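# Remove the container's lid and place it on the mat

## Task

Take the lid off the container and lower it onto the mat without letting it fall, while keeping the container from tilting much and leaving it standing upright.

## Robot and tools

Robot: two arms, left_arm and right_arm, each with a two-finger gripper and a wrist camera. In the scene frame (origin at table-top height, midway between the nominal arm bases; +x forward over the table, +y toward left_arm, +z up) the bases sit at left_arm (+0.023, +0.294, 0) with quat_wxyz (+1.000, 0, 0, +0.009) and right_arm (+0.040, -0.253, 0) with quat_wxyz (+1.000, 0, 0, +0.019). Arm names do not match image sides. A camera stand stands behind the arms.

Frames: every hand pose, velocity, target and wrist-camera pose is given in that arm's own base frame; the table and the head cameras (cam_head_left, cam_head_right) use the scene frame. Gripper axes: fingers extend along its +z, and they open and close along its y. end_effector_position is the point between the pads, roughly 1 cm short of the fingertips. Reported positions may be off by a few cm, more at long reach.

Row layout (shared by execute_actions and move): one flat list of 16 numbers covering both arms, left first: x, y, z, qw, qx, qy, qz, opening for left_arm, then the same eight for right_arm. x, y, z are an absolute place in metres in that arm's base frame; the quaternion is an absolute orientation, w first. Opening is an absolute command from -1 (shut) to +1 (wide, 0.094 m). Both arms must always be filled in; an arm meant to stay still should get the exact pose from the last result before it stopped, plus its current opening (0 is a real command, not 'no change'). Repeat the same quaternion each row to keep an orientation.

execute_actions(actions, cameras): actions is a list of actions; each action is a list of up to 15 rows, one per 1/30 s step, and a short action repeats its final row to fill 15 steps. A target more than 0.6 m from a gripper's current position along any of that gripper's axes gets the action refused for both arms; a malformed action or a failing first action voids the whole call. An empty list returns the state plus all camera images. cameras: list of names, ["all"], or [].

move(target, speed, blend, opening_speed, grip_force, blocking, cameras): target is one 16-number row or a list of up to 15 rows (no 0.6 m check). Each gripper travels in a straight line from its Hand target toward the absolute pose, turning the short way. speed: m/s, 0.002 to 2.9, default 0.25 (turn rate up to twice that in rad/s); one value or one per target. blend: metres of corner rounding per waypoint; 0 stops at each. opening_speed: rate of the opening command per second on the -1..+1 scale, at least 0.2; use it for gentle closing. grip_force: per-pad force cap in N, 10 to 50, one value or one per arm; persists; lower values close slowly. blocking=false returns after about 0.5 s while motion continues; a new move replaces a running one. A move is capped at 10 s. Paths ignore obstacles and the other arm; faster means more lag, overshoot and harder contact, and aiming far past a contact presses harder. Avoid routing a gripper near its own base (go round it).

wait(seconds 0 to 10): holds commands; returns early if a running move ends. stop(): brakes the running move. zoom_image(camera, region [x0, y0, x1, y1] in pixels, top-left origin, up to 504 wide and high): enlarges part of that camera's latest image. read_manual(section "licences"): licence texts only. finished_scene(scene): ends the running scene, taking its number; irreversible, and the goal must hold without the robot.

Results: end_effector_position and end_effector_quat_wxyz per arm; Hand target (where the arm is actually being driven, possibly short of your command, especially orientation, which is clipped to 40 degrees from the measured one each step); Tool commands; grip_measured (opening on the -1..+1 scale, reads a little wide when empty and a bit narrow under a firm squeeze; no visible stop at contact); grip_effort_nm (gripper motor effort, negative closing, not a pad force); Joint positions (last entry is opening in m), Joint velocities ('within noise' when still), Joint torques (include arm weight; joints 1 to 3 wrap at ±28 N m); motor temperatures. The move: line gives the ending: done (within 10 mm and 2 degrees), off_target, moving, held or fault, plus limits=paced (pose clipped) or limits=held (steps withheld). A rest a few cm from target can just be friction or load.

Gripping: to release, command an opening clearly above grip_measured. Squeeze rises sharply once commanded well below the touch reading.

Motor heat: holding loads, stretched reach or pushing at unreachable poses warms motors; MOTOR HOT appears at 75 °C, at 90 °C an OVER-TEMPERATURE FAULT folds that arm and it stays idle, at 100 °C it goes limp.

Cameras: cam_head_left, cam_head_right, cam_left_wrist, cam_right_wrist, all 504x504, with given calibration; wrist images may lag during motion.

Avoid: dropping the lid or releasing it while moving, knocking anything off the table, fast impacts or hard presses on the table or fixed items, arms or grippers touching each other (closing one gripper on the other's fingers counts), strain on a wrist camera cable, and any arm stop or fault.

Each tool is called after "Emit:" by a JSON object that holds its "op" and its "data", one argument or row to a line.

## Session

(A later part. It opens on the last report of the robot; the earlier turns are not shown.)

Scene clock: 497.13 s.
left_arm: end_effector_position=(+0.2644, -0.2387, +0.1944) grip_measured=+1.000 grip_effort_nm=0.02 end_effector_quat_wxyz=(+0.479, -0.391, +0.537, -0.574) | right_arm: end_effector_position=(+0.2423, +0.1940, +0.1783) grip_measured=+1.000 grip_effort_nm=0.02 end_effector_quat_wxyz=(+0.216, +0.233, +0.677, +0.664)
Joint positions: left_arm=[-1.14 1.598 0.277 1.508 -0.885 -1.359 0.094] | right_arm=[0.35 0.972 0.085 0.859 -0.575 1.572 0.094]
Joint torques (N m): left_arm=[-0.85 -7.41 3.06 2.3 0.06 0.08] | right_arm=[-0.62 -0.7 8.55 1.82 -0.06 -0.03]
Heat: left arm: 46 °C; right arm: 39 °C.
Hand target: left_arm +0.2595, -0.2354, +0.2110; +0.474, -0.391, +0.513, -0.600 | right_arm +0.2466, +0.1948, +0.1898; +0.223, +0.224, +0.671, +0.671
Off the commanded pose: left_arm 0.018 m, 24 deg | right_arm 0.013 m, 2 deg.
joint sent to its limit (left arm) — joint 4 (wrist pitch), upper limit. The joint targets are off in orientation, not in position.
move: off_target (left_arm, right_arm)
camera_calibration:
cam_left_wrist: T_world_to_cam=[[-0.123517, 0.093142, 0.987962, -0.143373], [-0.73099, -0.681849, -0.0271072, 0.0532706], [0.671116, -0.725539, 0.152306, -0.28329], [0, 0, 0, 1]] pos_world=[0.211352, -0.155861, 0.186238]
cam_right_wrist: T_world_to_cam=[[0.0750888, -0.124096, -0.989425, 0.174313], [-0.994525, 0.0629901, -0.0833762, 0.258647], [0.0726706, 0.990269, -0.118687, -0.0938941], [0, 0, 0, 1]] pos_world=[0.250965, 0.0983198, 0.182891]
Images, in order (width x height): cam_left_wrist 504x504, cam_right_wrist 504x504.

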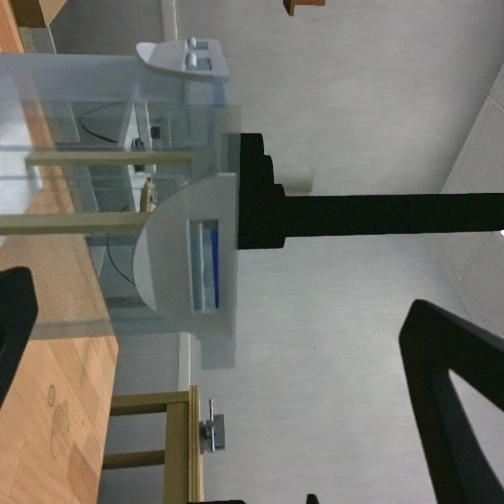

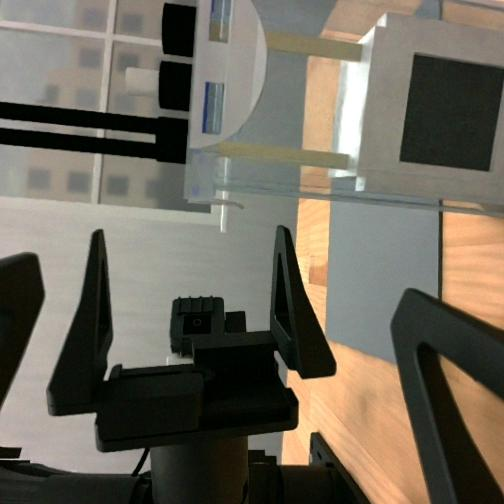

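Emit:
{"op": "move", "data": {
  "target": [
    [0.2773,-0.240,0.218,0.48,-0.417,0.506,-0.5826,1,0.247,0.195,0.19,0.2236,0.2236,0.671,0.671,1],
    [0.2825,-0.241,0.2255,0.48,-0.417,0.506,-0.5826,1,0.247,0.195,0.19,0.2236,0.2236,0.671,0.671,1]
  ],
  "speed": 0.05,
  "cameras": ["cam_right_wrist"]
}}

Emit:
{"op": "zoom_image", "data": {
  "camera": "cam_right_wrist",
  "region": [180, 160, 300, 280]
}}

Scene clock: 535.30 s.
left_arm: end_effector_position=(+0.2803, -0.2409, +0.2141) grip_measured=+1.000 grip_effort_nm=0.02 end_effector_quat_wxyz=(+0.480, -0.416, +0.515, -0.576) | right_arm: end_effector_position=(+0.2423, +0.1940, +0.1783) grip_measured=+1.000 grip_effort_nm=0.02 end_effector_quat_wxyz=(+0.216, +0.233, +0.677, +0.664)
Joint positions: left_arm=[-1.105 1.551 0.364 1.387 -0.899 -1.399 0.094] | right_arm=[0.35 0.972 0.085 0.859 -0.575 1.572 0.094]
Joint torques (N m): left_arm=[0.54 -7.42 5.67 1.5 0.06 0.02] | right_arm=[-0.61 -0.65 8.65 1.82 -0.07 0]
Heat: left arm: 48 °C; right arm: 39 °C.
Hand target: left_arm +0.2823, -0.2409, +0.2255; +0.480, -0.417, +0.506, -0.583 | right_arm +0.2466, +0.1948, +0.1898; +0.223, +0.224, +0.671, +0.671
Off the commanded pose: left_arm 0.012 m, 1 deg | right_arm 0.013 m, 2 deg.
move: off_target (left_arm, right_arm)
camera_calibration:
cam_right_wrist: T_world_to_cam=[[0.0750888, -0.124096, -0.989425, 0.174313], [-0.994525, 0.0629901, -0.0833762, 0.258647], [0.0726706, 0.990269, -0.118687, -0.0938941], [0, 0, 0, 1]] pos_world=[0.250965, 0.0983198, 0.182891]
Images, in order (width x height): cam_right_wrist 504x504.

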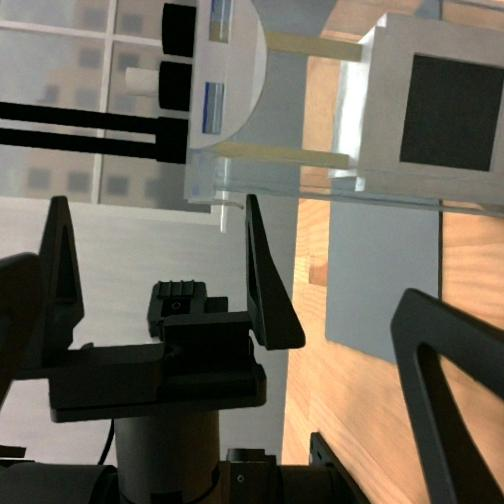

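Scaled by 4.200 from the camera's 504x504 image, which has a finer 720x720 frame.

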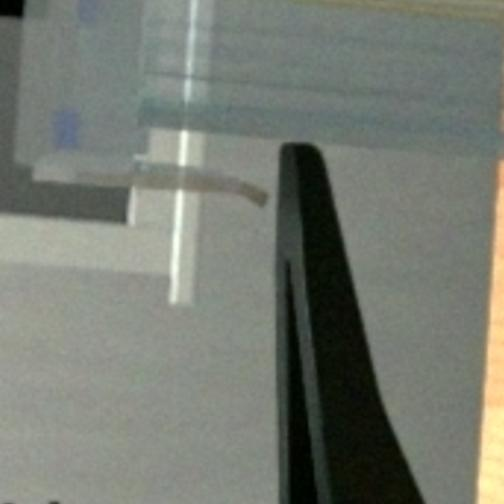

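Emit:
{"op": "move", "data": {
  "target": [
    [0.283,-0.241,0.242,0.48,-0.417,0.506,-0.5826,1,0.247,0.195,0.19,0.2236,0.2236,0.671,0.671,1]
  ],
  "speed": 0.04,
  "cameras": ["cam_right_wrist"]
}}

Emit:
{"op": "zoom_image", "data": {
  "camera": "cam_right_wrist",
  "region": [180, 160, 300, 280]
}}

Emit:
{"op": "move", "data": {
  "target": [
    [0.274,-0.239,0.250,0.48,-0.417,0.506,-0.5826,1,0.247,0.195,0.19,0.2236,0.2236,0.671,0.671,1]
  ],
  "speed": 0.03,
  "cameras": ["cam_right_wrist"]
}}

Emit:
{"op": "zoom_image", "data": {
  "camera": "cam_right_wrist",
  "region": [180, 160, 300, 280]
}}

Scene clock: 543.67 s.
left_arm: end_effector_position=(+0.2810, -0.2410, +0.2175) grip_measured=+1.000 grip_effort_nm=0.02 end_effector_quat_wxyz=(+0.484, -0.412, +0.534, -0.558) | right_arm: end_effector_position=(+0.2423, +0.1940, +0.1783) grip_measured=+1.000 grip_effort_nm=0.02 end_effector_quat_wxyz=(+0.216, +0.233, +0.677, +0.664)
Joint positions: left_arm=[-1.103 1.479 0.382 1.242 -0.898 -1.399 0.094] | right_arm=[0.35 0.972 0.085 0.859 -0.575 1.572 0.094]
Joint torques (N m): left_arm=[0.54 -8.01 6.99 1.79 0.07 0] | right_arm=[-0.61 -0.65 8.66 1.82 -0.11 -0.01]
Heat: left arm: 47 °C; right arm: 39 °C.
Hand target: left_arm +0.2825, -0.2402, +0.2417; +0.480, -0.417, +0.506, -0.583 | right_arm +0.2466, +0.1948, +0.1898; +0.223, +0.224, +0.671, +0.671
Off the commanded pose: left_arm 0.025 m, 4 deg | right_arm 0.013 m, 2 deg.
move: off_target (left_arm, right_arm)
camera_calibration:
cam_right_wrist: T_world_to_cam=[[0.0750888, -0.124096, -0.989425, 0.174313], [-0.994525, 0.0629901, -0.0833762, 0.258647], [0.0726706, 0.990269, -0.118687, -0.0938941], [0, 0, 0, 1]] pos_world=[0.250965, 0.0983198, 0.182891]
Images, in order (width x height): cam_right_wrist 504x504.

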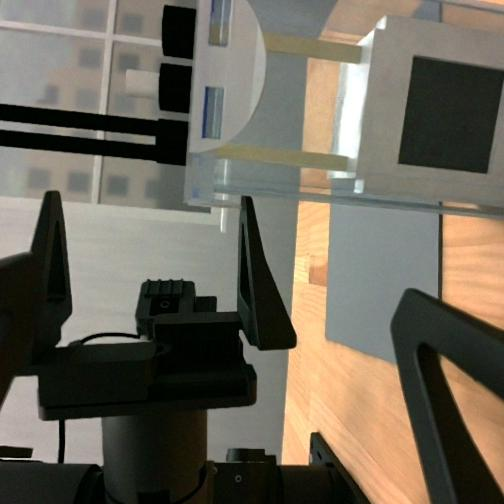

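Scaled by 4.200 from the camera's 504x504 image, which has a finer 720x720 frame.

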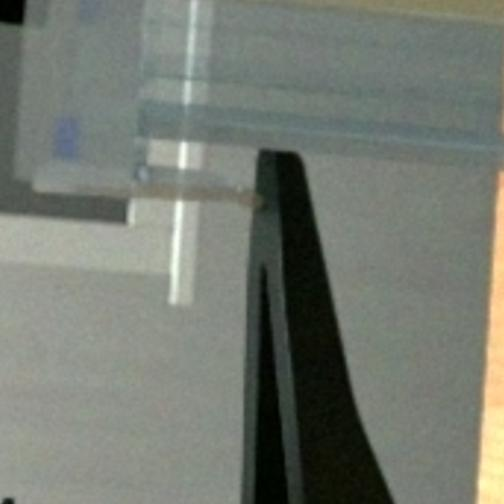

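Scene clock: 544.53 s.
left_arm: end_effector_position=(+0.2765, -0.2388, +0.2223) grip_measured=+1.000 grip_effort_nm=0.02 end_effector_quat_wxyz=(+0.484, -0.412, +0.538, -0.553) | right_arm: end_effector_position=(+0.2423, +0.1940, +0.1783) grip_measured=+1.000 grip_effort_nm=0.02 end_effector_quat_wxyz=(+0.216, +0.233, +0.677, +0.664)
Joint positions: left_arm=[-1.117 1.426 0.382 1.178 -0.914 -1.399 0.094] | right_arm=[0.35 0.972 0.085 0.859 -0.575 1.572 0.094]
Joint torques (N m): left_arm=[-0.91 -7.83 6.94 2.02 -0.03 0.09] | right_arm=[-0.68 -0.57 8.61 1.82 -0.1 -0.02]
Heat: left arm: 47 °C; right arm: 39 °C.
Hand target: left_arm +0.2740, -0.2383, +0.2492; +0.480, -0.417, +0.506, -0.582 | right_arm +0.2466, +0.1948, +0.1898; +0.223, +0.224, +0.671, +0.671
Off the commanded pose: left_arm 0.028 m, 5 deg | right_arm 0.013 m, 2 deg.
move: off_target (left_arm, right_arm)
camera_calibration:
cam_right_wrist: T_world_to_cam=[[0.0750888, -0.124096, -0.989425, 0.174313], [-0.994525, 0.0629901, -0.0833762, 0.258647], [0.0726706, 0.990269, -0.118687, -0.0938941], [0, 0, 0, 1]] pos_world=[0.250965, 0.0983198, 0.182891]
Images, in order (width x height): cam_right_wrist 504x504.

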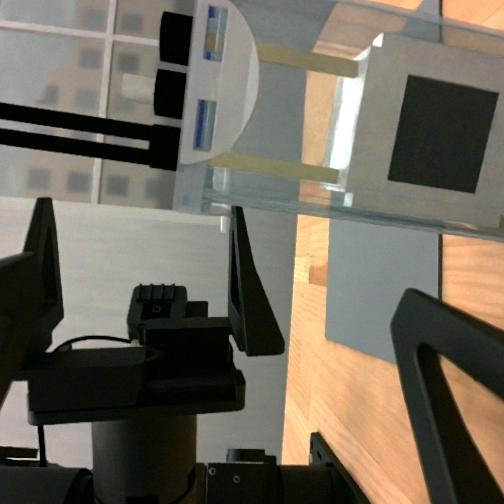

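Scaled by 4.200 from the camera's 504x504 image, which has a finer 720x720 frame.

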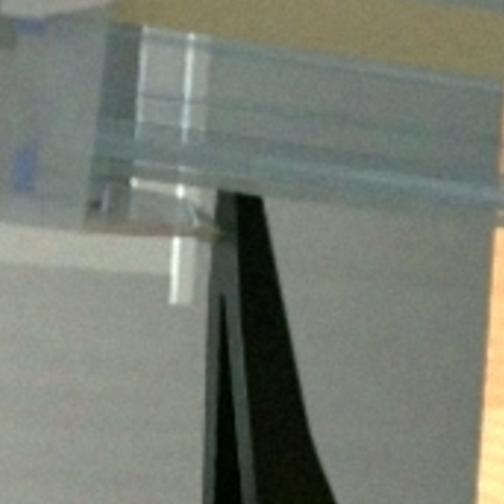

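Emit:
{"op": "move", "data": {
  "target": [
    [0.281,-0.240,0.222,0.48,-0.417,0.506,-0.5826,1,0.247,0.195,0.19,0.2236,0.2236,0.671,0.671,1],
    [0.240,-0.232,0.205,0.48,-0.417,0.506,-0.5826,1,0.247,0.195,0.19,0.2236,0.2236,0.671,0.671,1]
  ],
  "speed": 0.05,
  "cameras": ["all"]
}}

Emit:
{"op": "zoom_image", "data": {
  "camera": "cam_right_wrist",
  "region": [160, 120, 300, 260]
}}

Scene clock: 580.07 s.
left_arm: end_effector_position=(+0.2422, -0.2342, +0.2029) grip_measured=+1.000 grip_effort_nm=0.02 end_effector_quat_wxyz=(+0.478, -0.418, +0.517, -0.574) | right_arm: end_effector_position=(+0.2423, +0.1940, +0.1783) grip_measured=+1.000 grip_effort_nm=0.02 end_effector_quat_wxyz=(+0.216, +0.233, +0.677, +0.664)
Joint positions: left_arm=[-1.253 1.542 0.268 1.508 -1.044 -1.354 0.094] | right_arm=[0.35 0.972 0.085 0.859 -0.575 1.572 0.094]
Joint torques (N m): left_arm=[-0.65 -2.99 3.17 2.18 0.02 0.23] | right_arm=[-0.58 -0.58 8.54 1.82 -0.09 -0.01]
Heat: left arm: 48 °C; right arm: 39 °C.
Hand target: left_arm +0.2401, -0.2318, +0.2051; +0.478, -0.419, +0.508, -0.581 | right_arm +0.2466, +0.1948, +0.1898; +0.223, +0.224, +0.671, +0.671
Off the commanded pose: left_arm 0.004 m, 2 deg | right_arm 0.013 m, 2 deg.
joint sent to its limit (left arm) — joint 4 (wrist pitch), upper limit. The joint targets still meet the commanded pose.
move: off_target (right_arm)
camera_calibration:
cam_left_wrist: T_world_to_cam=[[-0.115522, 0.137012, 0.98381, -0.14579], [-0.700873, -0.713084, 0.0170101, 0.0168478], [0.70387, -0.68756, 0.178405, -0.270793], [0, 0, 0, 1]] pos_world=[0.185569, -0.154198, 0.191454]
cam_right_wrist: T_world_to_cam=[[0.0750888, -0.124096, -0.989425, 0.174313], [-0.994525, 0.0629901, -0.0833762, 0.258647], [0.0726706, 0.990269, -0.118687, -0.0938941], [0, 0, 0, 1]] pos_world=[0.250965, 0.0983198, 0.182891]

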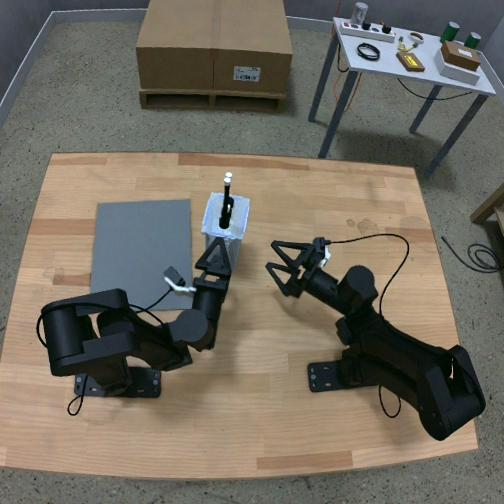

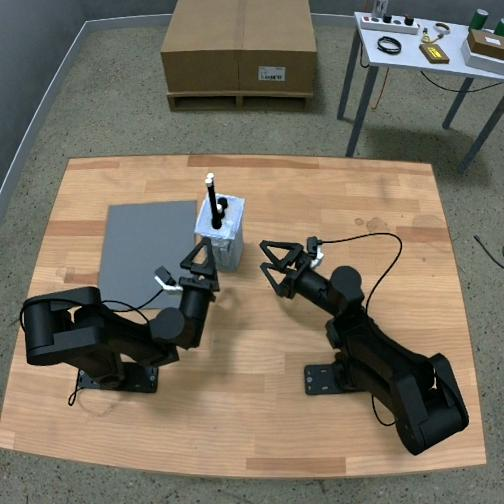

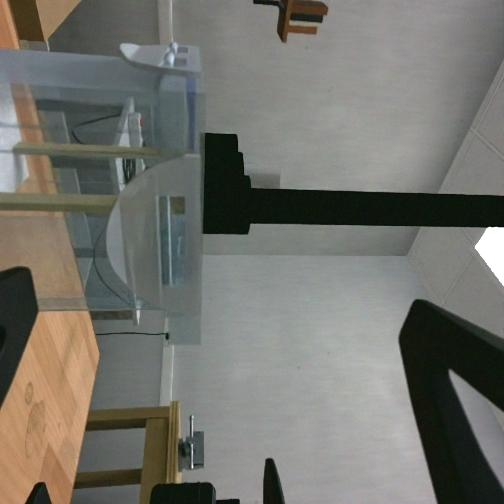

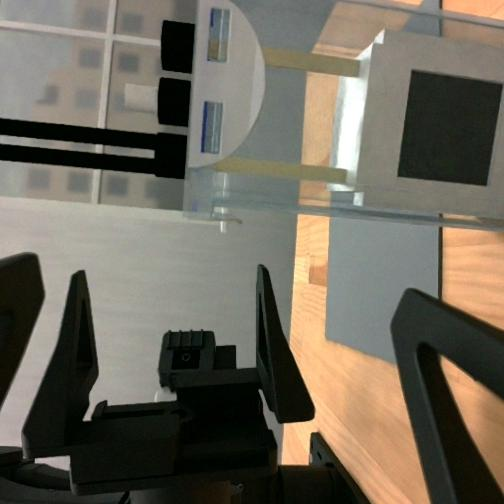

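Scaled by 3.600 from the camera's 504x504 image, which has a finer 720x720 frame.

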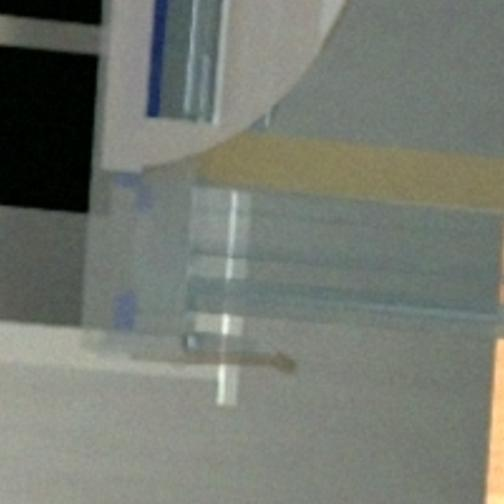

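Emit:
{"op": "move", "data": {
  "target": [
    [0.240,-0.232,0.205,0.48,-0.417,0.506,-0.5826,1,0.25,0.17,0.28,0.5495,-0.445,0.5495,0.445,1],
    [0.240,-0.232,0.205,0.48,-0.417,0.506,-0.5826,1,0.288,0.184,0.31,0.5495,-0.445,0.5495,0.445,1]
  ],
  "cameras": ["all"]
}}

Scene clock: 595.43 s.
left_arm: end_effector_position=(+0.2422, -0.2342, +0.2029) grip_measured=+1.000 grip_effort_nm=0.02 end_effector_quat_wxyz=(+0.478, -0.418, +0.517, -0.574) | right_arm: end_effector_position=(+0.2825, +0.1821, +0.2983) grip_measured=+1.000 grip_effort_nm=0.01 end_effector_quat_wxyz=(+0.539, -0.437, +0.558, +0.455)
Joint positions: left_arm=[-1.253 1.542 0.268 1.508 -1.044 -1.354 0.094] | right_arm=[0.019 1.232 0.722 0.491 -1.347 0.019 0.094]
Joint torques (N m): left_arm=[-0.73 -2.96 3.14 2.17 0.01 0.16] | right_arm=[0.62 -3.12 10.32 1.31 0.12 -0.11]
Heat: left arm: 48 °C; right arm: 39 °C.
Hand target: left_arm +0.2401, -0.2319, +0.2051; +0.478, -0.418, +0.509, -0.581 | right_arm +0.2875, +0.1837, +0.3100; +0.550, -0.445, +0.549, +0.445
Off the commanded pose: left_arm 0.004 m, 2 deg | right_arm 0.013 m, 2 deg.
joint sent to its limit (left arm) — joint 4 (wrist pitch), upper limit. The joint targets still meet the commanded pose.
move: off_target (right_arm)
camera_calibration:
cam_left_wrist: T_world_to_cam=[[-0.115575, 0.136703, 0.983847, -0.145847], [-0.700591, -0.713365, 0.0168206, 0.0167178], [0.704141, -0.68733, 0.17822, -0.270702], [0, 0, 0, 1]] pos_world=[0.185468, -0.154198, 0.191454]
cam_right_wrist: T_world_to_cam=[[0.965952, -0.23195, 0.114609, -0.272849], [-0.0343795, -0.554133, -0.831718, 0.373851], [0.256426, 0.79946, -0.543241, 0.0386048], [0, 0, 0, 1]] pos_world=[0.266513, 0.113013, 0.363181]

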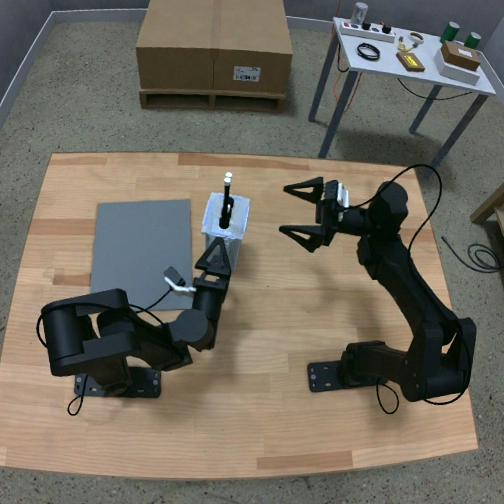

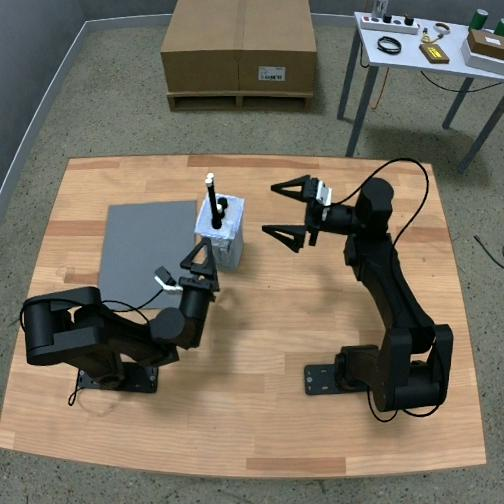

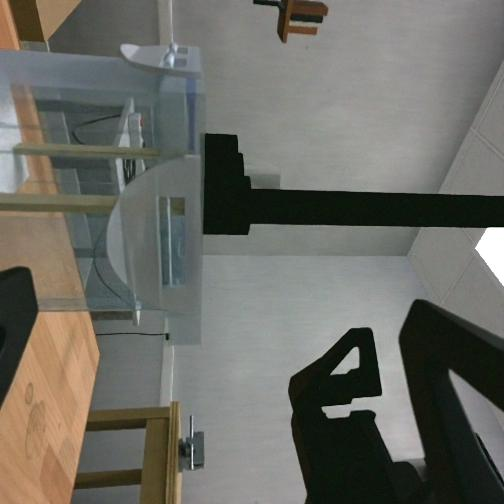

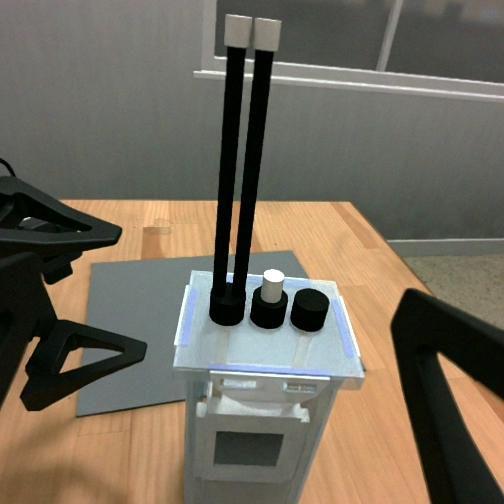

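Emit:
{"op": "move", "data": {
  "target": [
    [0.240,-0.232,0.205,0.48,-0.417,0.506,-0.5826,1,0.312,0.255,0.312,0.5495,-0.445,0.5495,0.445,1]
  ],
  "speed": 0.12,
  "cameras": ["cam_head_left","cam_head_right","cam_right_wrist"]
}}

Scene clock: 613.80 s.
left_arm: end_effector_position=(+0.2422, -0.2342, +0.2029) grip_measured=+1.000 grip_effort_nm=0.02 end_effector_quat_wxyz=(+0.478, -0.418, +0.517, -0.574) | right_arm: end_effector_position=(+0.3057, +0.2513, +0.2975) grip_measured=+1.000 grip_effort_nm=0.02 end_effector_quat_wxyz=(+0.532, -0.436, +0.565, +0.456)
Joint positions: left_arm=[-1.253 1.542 0.268 1.508 -1.044 -1.354 0.094] | right_arm=[0.268 1.37 0.836 0.491 -1.098 0.013 0.094]
Joint torques (N m): left_arm=[-0.69 -2.95 3.19 2.19 -0.01 0.15] | right_arm=[0.66 -4.34 10.29 1.68 0.07 -0.07]
Heat: left arm: 49 °C; right arm: 39 °C.
Hand target: left_arm +0.2401, -0.2319, +0.2051; +0.478, -0.418, +0.509, -0.581 | right_arm +0.3113, +0.2545, +0.3119; +0.550, -0.445, +0.550, +0.445
Off the commanded pose: left_arm 0.004 m, 2 deg | right_arm 0.016 m, 3 deg.
joint sent to its limit (left arm) — joint 4 (wrist pitch), upper limit. The joint targets still meet the commanded pose.
move: off_target (right_arm)
camera_calibration:
cam_right_wrist: T_world_to_cam=[[0.967851, -0.230475, 0.100721, -0.276004], [-0.0486037, -0.564274, -0.824156, 0.416971], [0.246782, 0.792765, -0.557335, -0.0143202], [0, 0, 0, 1]] pos_world=[0.290931, 0.183027, 0.363468]
Images, in order (width x height): cam_head_left 504x504, cam_head_right 504x504, cam_right_wrist 504x504.

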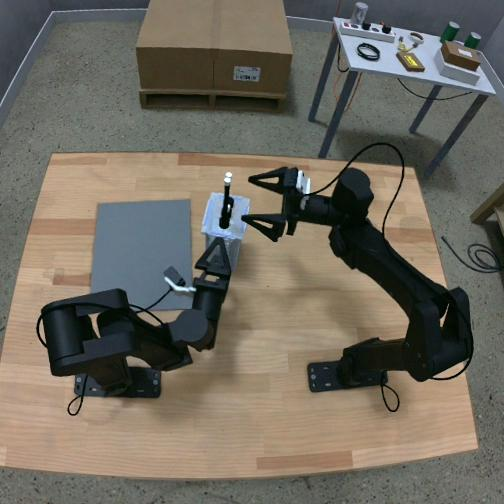

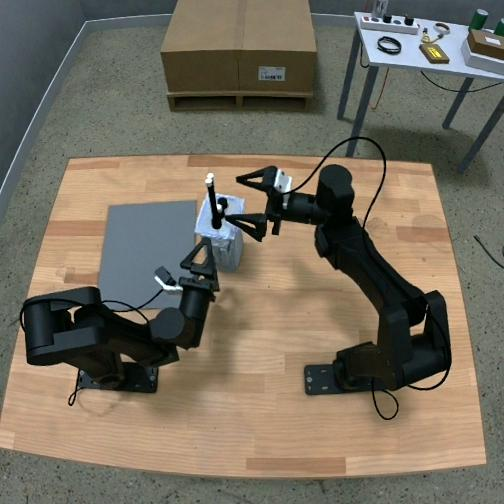

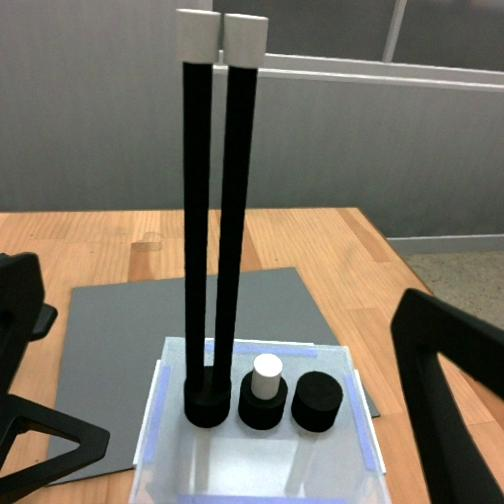

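Emit:
{"op": "move", "data": {
  "target": [
    [0.240,-0.232,0.205,0.48,-0.417,0.506,-0.5826,1,0.316,0.294,0.312,0.5495,-0.445,0.5495,0.445,1]
  ],
  "speed": 0.1,
  "cameras": ["cam_head_left","cam_head_right","cam_right_wrist"]
}}

Emit:
{"op": "zoom_image", "data": {
  "camera": "cam_head_right",
  "region": [170, 130, 290, 250]
}}

Scene clock: 627.30 s.
left_arm: end_effector_position=(+0.2422, -0.2342, +0.2029) grip_measured=+1.000 grip_effort_nm=0.02 end_effector_quat_wxyz=(+0.478, -0.418, +0.517, -0.574) | right_arm: end_effector_position=(+0.3096, +0.2896, +0.2966) grip_measured=+1.000 grip_effort_nm=0.01 end_effector_quat_wxyz=(+0.530, -0.438, +0.567, +0.454)
Joint positions: left_arm=[-1.253 1.542 0.268 1.508 -1.044 -1.354 0.094] | right_arm=[0.389 1.436 0.891 0.498 -0.977 0.012 0.094]
Joint torques (N m): left_arm=[-0.62 -2.92 3.17 2.16 0.04 0.15] | right_arm=[0.51 -4.86 10.35 1.79 0.07 -0.11]
Heat: left arm: 49 °C; right arm: 39 °C.
Hand target: left_arm +0.2401, -0.2319, +0.2051; +0.478, -0.418, +0.509, -0.581 | right_arm +0.3153, +0.2933, +0.3117; +0.550, -0.445, +0.550, +0.445
Off the commanded pose: left_arm 0.004 m, 2 deg | right_arm 0.017 m, 3 deg.
joint sent to its limit (left arm) — joint 4 (wrist pitch), upper limit. The joint targets still meet the commanded pose.
move: off_target (right_arm)
camera_calibration:
cam_right_wrist: T_world_to_cam=[[0.968129, -0.228971, 0.101478, -0.271498], [-0.0487066, -0.569578, -0.820493, 0.438468], [0.245669, 0.789401, -0.562578, -0.0432703], [0, 0, 0, 1]] pos_world=[0.294832, 0.221734, 0.362968]
Images, in order (width x height): cam_head_left 504x504, cam_head_right 504x504, cam_right_wrist 504x504.

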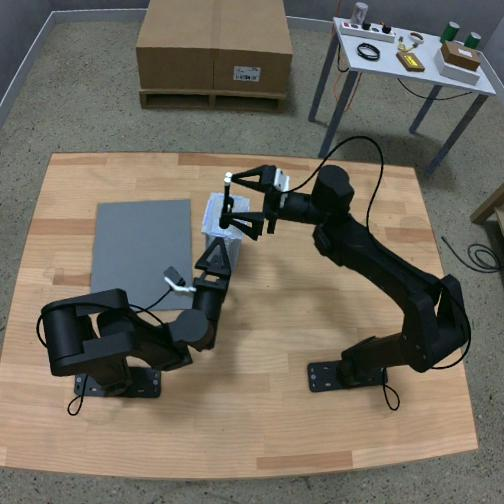

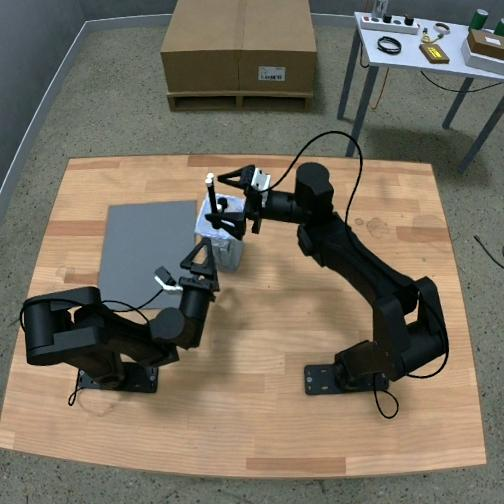

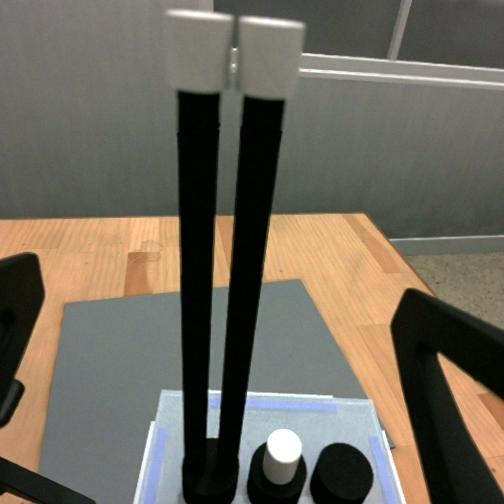

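Scaled by 4.200 from the camera's 504x504 image, which has a finer 720x720 frame.

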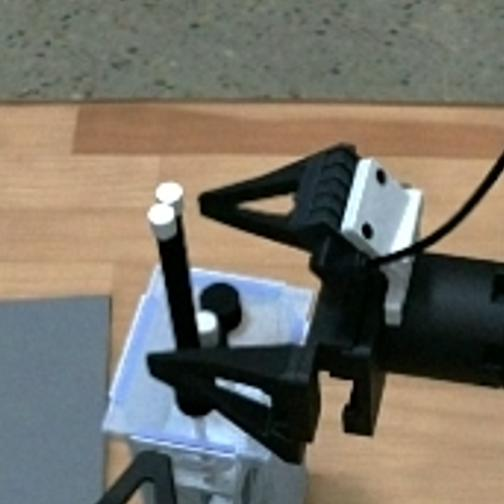

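Emit:
{"op": "move", "data": {
  "target": [
    [0.240,-0.232,0.205,0.48,-0.417,0.506,-0.5826,1,0.3155,0.307,0.312,0.5495,-0.445,0.5495,0.445,1]
  ],
  "speed": 0.1,
  "cameras": ["cam_head_left","cam_head_right","cam_right_wrist"]
}}

Emit:
{"op": "zoom_image", "data": {
  "camera": "cam_head_right",
  "region": [170, 130, 290, 250]
}}

Emit:
{"op": "zoom_image", "data": {
  "camera": "cam_head_left",
  "region": [170, 130, 290, 250]
}}

Scene clock: 644.87 s.
left_arm: end_effector_position=(+0.2422, -0.2342, +0.2029) grip_measured=+1.000 grip_effort_nm=0.02 end_effector_quat_wxyz=(+0.478, -0.418, +0.517, -0.574) | right_arm: end_effector_position=(+0.3091, +0.3023, +0.2963) grip_measured=+1.000 grip_effort_nm=0.02 end_effector_quat_wxyz=(+0.530, -0.439, +0.567, +0.454)
Joint positions: left_arm=[-1.253 1.542 0.268 1.508 -1.044 -1.354 0.094] | right_arm=[0.429 1.455 0.908 0.5 -0.937 0.012 0.094]
Joint torques (N m): left_arm=[-0.69 -2.89 3.11 2.17 -0.01 0.18] | right_arm=[0.51 -5.07 10.47 1.81 0.11 -0.11]
Heat: left arm: 49 °C; right arm: 38 °C.
Hand target: left_arm +0.2401, -0.2319, +0.2051; +0.478, -0.418, +0.509, -0.581 | right_arm +0.3148, +0.3063, +0.3117; +0.549, -0.445, +0.550, +0.445
Off the commanded pose: left_arm 0.004 m, 2 deg | right_arm 0.018 m, 3 deg.
joint sent to its limit (left arm) — joint 4 (wrist pitch), upper limit. The joint targets still meet the commanded pose.
move: off_target (right_arm)
camera_calibration:
cam_right_wrist: T_world_to_cam=[[0.968098, -0.228724, 0.102333, -0.268518], [-0.048292, -0.571049, -0.819495, 0.445437], [0.245875, 0.788409, -0.563876, -0.0527469], [0, 0, 0, 1]] pos_world=[0.294432, 0.234536, 0.362769]
Images, in order (width x height): cam_head_left 504x504, cam_head_right 504x504, cam_right_wrist 504x504.

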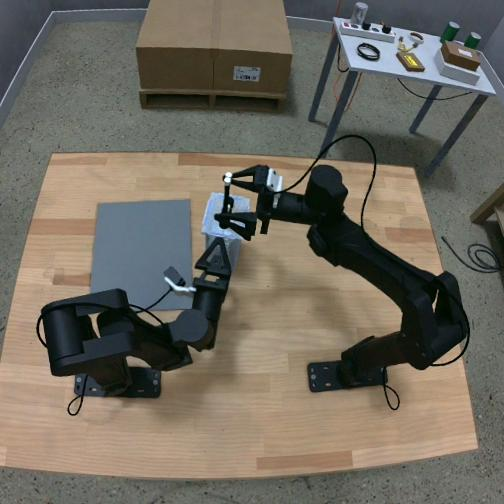

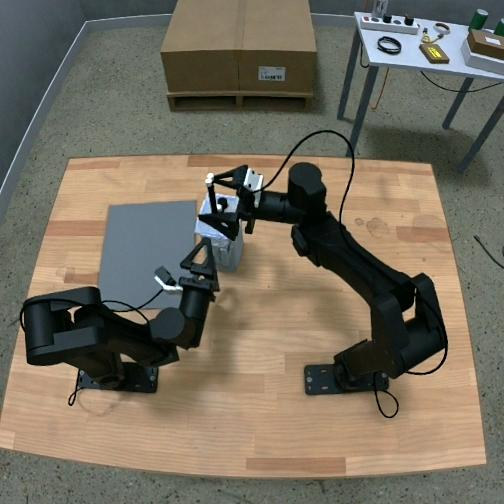

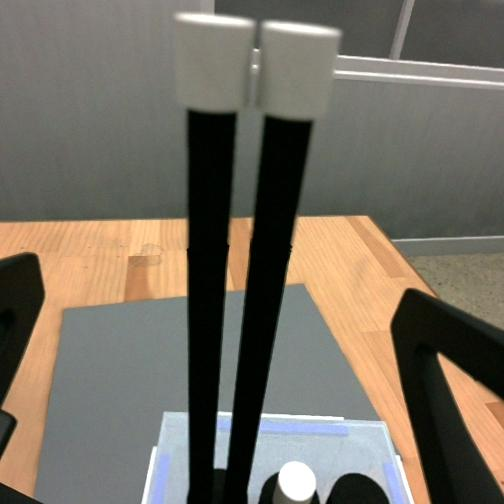

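Scaled by 4.200 from the camera's 504x504 image, which has a finer 720x720 frame.

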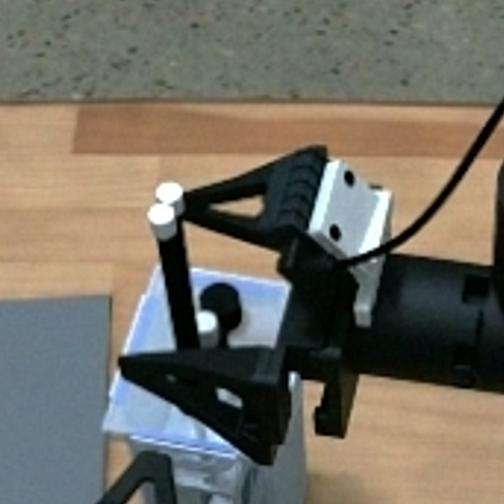

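Scaled by 4.200 from the camera's 504x504 image, which has a finer 720x720 frame.

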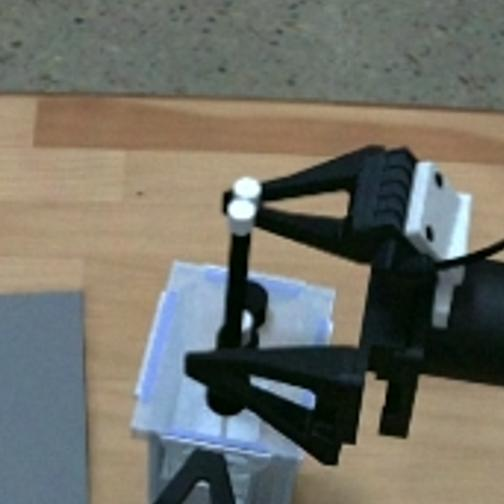

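Emit:
{"op": "move", "data": {
  "target": [
    [0.240,-0.232,0.205,0.48,-0.417,0.506,-0.5826,1,0.318,0.3065,0.312,0.5495,-0.445,0.5495,0.445,-0.8]
  ],
  "speed": 0.05,
  "grip_force": [50,30],
  "opening_speed": 0.6,
  "cameras": ["cam_head_left","cam_head_right","cam_right_wrist"]
}}

Emit:
{"op": "zoom_image", "data": {
  "camera": "cam_head_left",
  "region": [170, 130, 290, 250]
}}

Scene clock: 659.13 s.
left_arm: end_effector_position=(+0.2422, -0.2342, +0.2029) grip_measured=+1.000 grip_effort_nm=0.02 end_effector_quat_wxyz=(+0.478, -0.418, +0.517, -0.574) | right_arm: end_effector_position=(+0.3111, +0.3032, +0.2964) grip_measured=-0.560 grip_effort_nm=-0.64 end_effector_quat_wxyz=(+0.534, -0.444, +0.563, +0.448)
Joint positions: left_arm=[-1.253 1.542 0.268 1.508 -1.044 -1.354 0.094] | right_arm=[0.429 1.463 0.915 0.502 -0.937 -0.007 0.021]
Joint torques (N m): left_arm=[-0.72 -3.02 3.07 2.18 0 0.16] | right_arm=[0.24 -5.22 10.48 1.8 0.05 0.03]
Heat: left arm: 49 °C; right arm: 39 °C.
Hand target: left_arm +0.2401, -0.2319, +0.2051; +0.478, -0.418, +0.509, -0.581 | right_arm +0.3173, +0.3058, +0.3117; +0.549, -0.445, +0.550, +0.445
Off the commanded pose: left_arm 0.004 m, 2 deg | right_arm 0.017 m, 2 deg.
joint sent to its limit (left arm) — joint 4 (wrist pitch), upper limit. The joint targets still meet the commanded pose.
grip_force (N): 50, 30
move: off_target (right_arm)
camera_calibration:
cam_right_wrist: T_world_to_cam=[[0.966006, -0.228193, 0.121491, -0.275395], [-0.0326896, -0.573998, -0.818204, 0.44182], [0.256444, 0.786418, -0.561945, -0.0570687], [0, 0, 0, 1]] pos_world=[0.295111, 0.23564, 0.362887]
Images, in order (width x height): cam_head_left 504x504, cam_head_right 504x504, cam_right_wrist 504x504.

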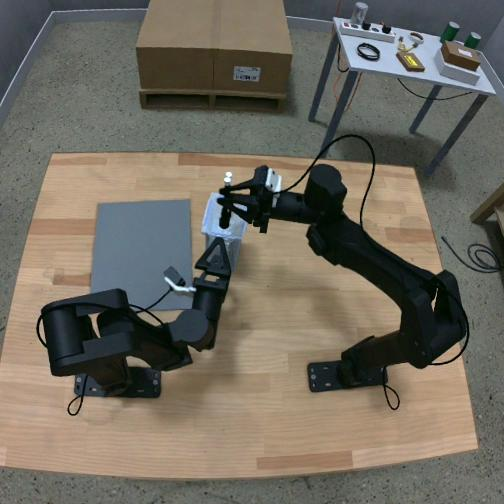

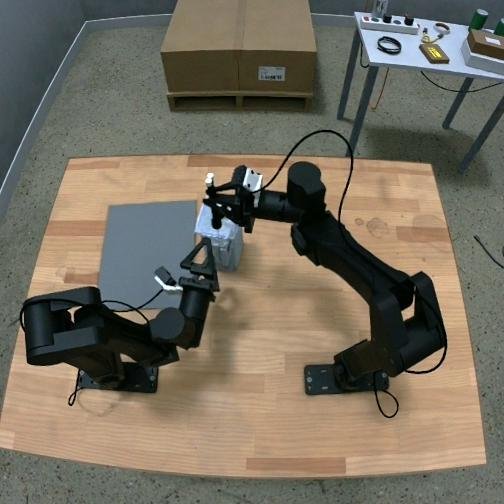

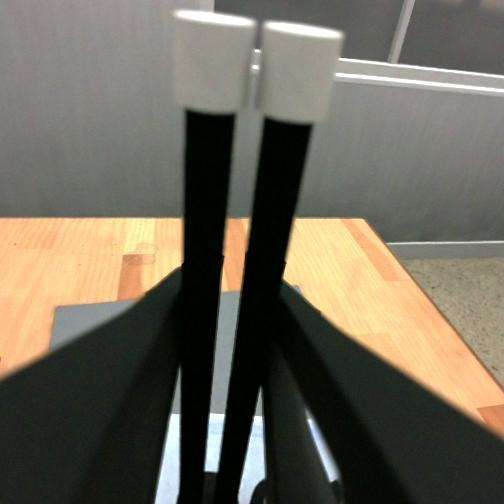

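Scaled by 4.200 from the camera's 504x504 image, which has a finer 720x720 frame.

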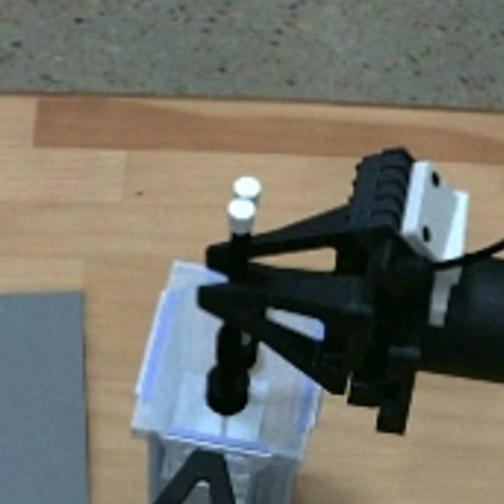

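Emit:
{"op": "move", "data": {
  "target": [
    [0.2665,-0.240,0.219,0.48,-0.417,0.506,-0.5826,1,0.318,0.3065,0.312,0.5495,-0.445,0.5495,0.445,-0.8]
  ],
  "speed": 0.06,
  "cameras": ["cam_left_wrist","cam_head_left"]
}}

Emit:
{"op": "zoom_image", "data": {
  "camera": "cam_left_wrist",
  "region": [0, 120, 240, 360]
}}

Emit:
{"op": "zoom_image", "data": {
  "camera": "cam_head_left",
  "region": [180, 180, 280, 280]
}}

Scene clock: 669.30 s.
left_arm: end_effector_position=(+0.2643, -0.2377, +0.2138) grip_measured=+1.000 grip_effort_nm=0.02 end_effector_quat_wxyz=(+0.479, -0.418, +0.508, -0.580) | right_arm: end_effector_position=(+0.3111, +0.3032, +0.2964) grip_measured=-0.560 grip_effort_nm=-0.64 end_effector_quat_wxyz=(+0.534, -0.444, +0.563, +0.448)
Joint positions: left_arm=[-1.164 1.542 0.325 1.451 -0.959 -1.376 0.094] | right_arm=[0.429 1.463 0.915 0.502 -0.937 -0.007 0.021]
Joint torques (N m): left_arm=[0.46 -5.22 5.37 1.49 0.09 0.03] | right_arm=[0.08 -5.15 10.48 1.83 0.03 0.07]
Heat: left arm: 49 °C; right arm: 39 °C.
Hand target: left_arm +0.2664, -0.2399, +0.2190; +0.480, -0.417, +0.506, -0.583 | right_arm +0.3173, +0.3058, +0.3117; +0.549, -0.445, +0.550, +0.445
Off the commanded pose: left_arm 0.006 m, 0 deg | right_arm 0.017 m, 2 deg.
grip_force (N): 50, 30
move: off_target (right_arm)
camera_calibration:
cam_left_wrist: T_world_to_cam=[[-0.130145, 0.15163, 0.979832, -0.145304], [-0.698194, -0.715682, 0.0180156, 0.0280902], [0.703979, -0.681768, 0.19901, -0.293709], [0, 0, 0, 1]] pos_world=[0.207467, -0.158106, 0.200318]
Images, in order (width x height): cam_head_left 504x504, cam_left_wrist 504x504.

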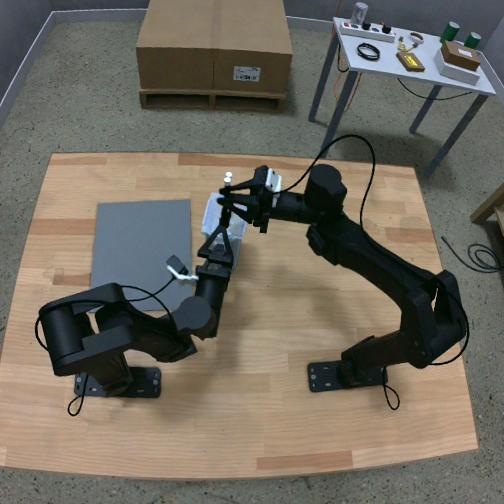

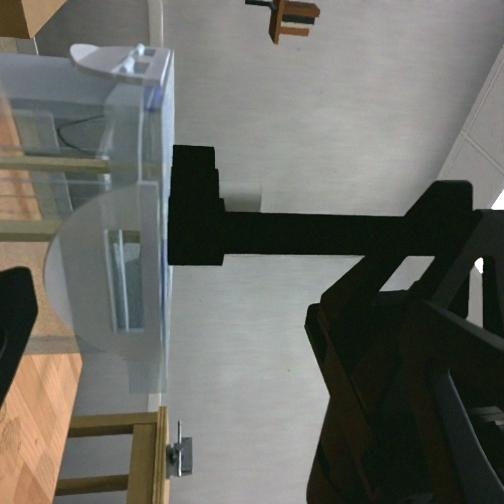

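Scaled by 2.100 from the camera's 504x504 image, which has a finer 720x720 frame.

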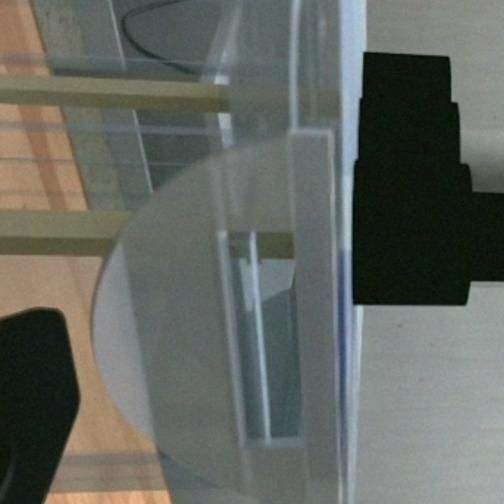

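Scaled by 5.040 from the camera's 504x504 image, which has a finer 720x720 frame.

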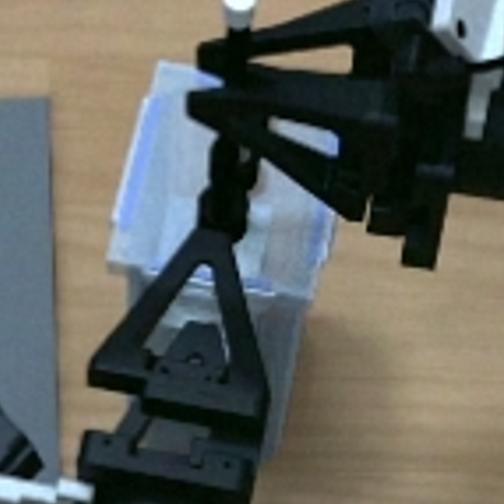

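Emit:
{"op": "move", "data": {
  "target": [
    [0.2725,-0.241,0.2195,0.48,-0.417,0.506,-0.5826,1,0.318,0.3065,0.312,0.5495,-0.445,0.5495,0.445,-0.8],
    [0.2735,-0.241,0.236,0.48,-0.417,0.506,-0.5826,1,0.318,0.3065,0.312,0.5495,-0.445,0.5495,0.445,-0.8]
  ],
  "speed": 0.04,
  "cameras": ["cam_left_wrist","cam_head_left"]
}}

Emit:
{"op": "zoom_image", "data": {
  "camera": "cam_left_wrist",
  "region": [0, 120, 240, 360]
}}

Emit:
{"op": "zoom_image", "data": {
  "camera": "cam_head_left",
  "region": [180, 180, 280, 280]
}}

Scene clock: 685.50 s.
left_arm: end_effector_position=(+0.2711, -0.2420, +0.2170) grip_measured=+1.000 grip_effort_nm=0.02 end_effector_quat_wxyz=(+0.482, -0.411, +0.528, -0.566) | right_arm: end_effector_position=(+0.3114, +0.3032, +0.2966) grip_measured=-0.561 grip_effort_nm=-0.63 end_effector_quat_wxyz=(+0.535, -0.444, +0.563, +0.448)
Joint positions: left_arm=[-1.141 1.49 0.36 1.306 -0.93 -1.386 0.094] | right_arm=[0.429 1.463 0.915 0.503 -0.935 -0.007 0.021]
Joint torques (N m): left_arm=[0.76 -7.61 6.46 1.64 0.03 0.03] | right_arm=[0.21 -5.15 10.43 1.8 0.01 0.09]
Heat: left arm: 48 °C; right arm: 40 °C.
Hand target: left_arm +0.2732, -0.2405, +0.2358; +0.480, -0.417, +0.506, -0.583 | right_arm +0.3173, +0.3059, +0.3117; +0.549, -0.445, +0.550, +0.445
Off the commanded pose: left_arm 0.019 m, 3 deg | right_arm 0.017 m, 2 deg.
grip_force (N): 50, 30
move: off_target (left_arm, right_arm)
camera_calibration:
cam_left_wrist: T_world_to_cam=[[-0.1094, 0.107767, 0.988139, -0.164853], [-0.702795, -0.711392, -0.00022348, 0.0358953], [0.70293, -0.694483, 0.153565, -0.295022], [0, 0, 0, 1]] pos_world=[0.214572, -0.161587, 0.208211]
Images, in order (width x height): cam_head_left 504x504, cam_left_wrist 504x504.

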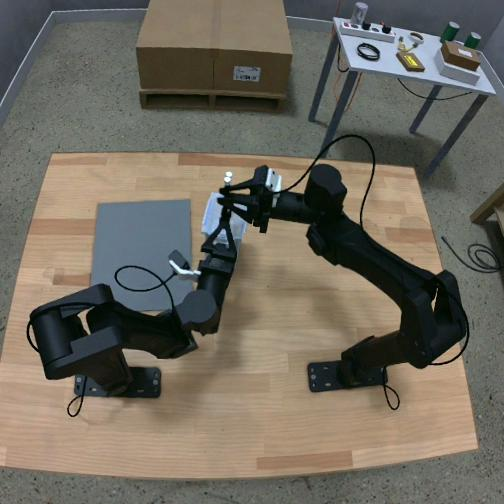

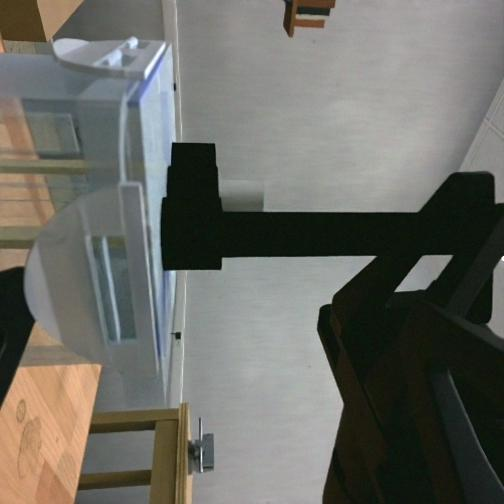

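Scaled by 2.100 from the camera's 504x504 image, which has a finer 720x720 frame.

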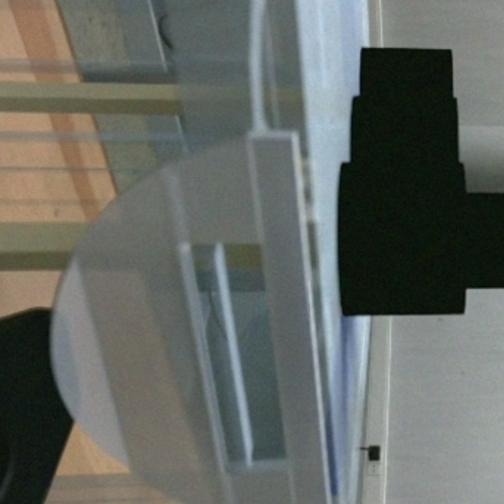

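Scaled by 5.040 from the camera's 504x504 image, which has a finer 720x720 frame.

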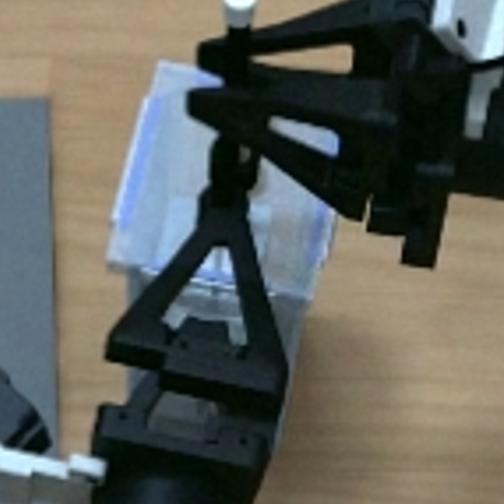

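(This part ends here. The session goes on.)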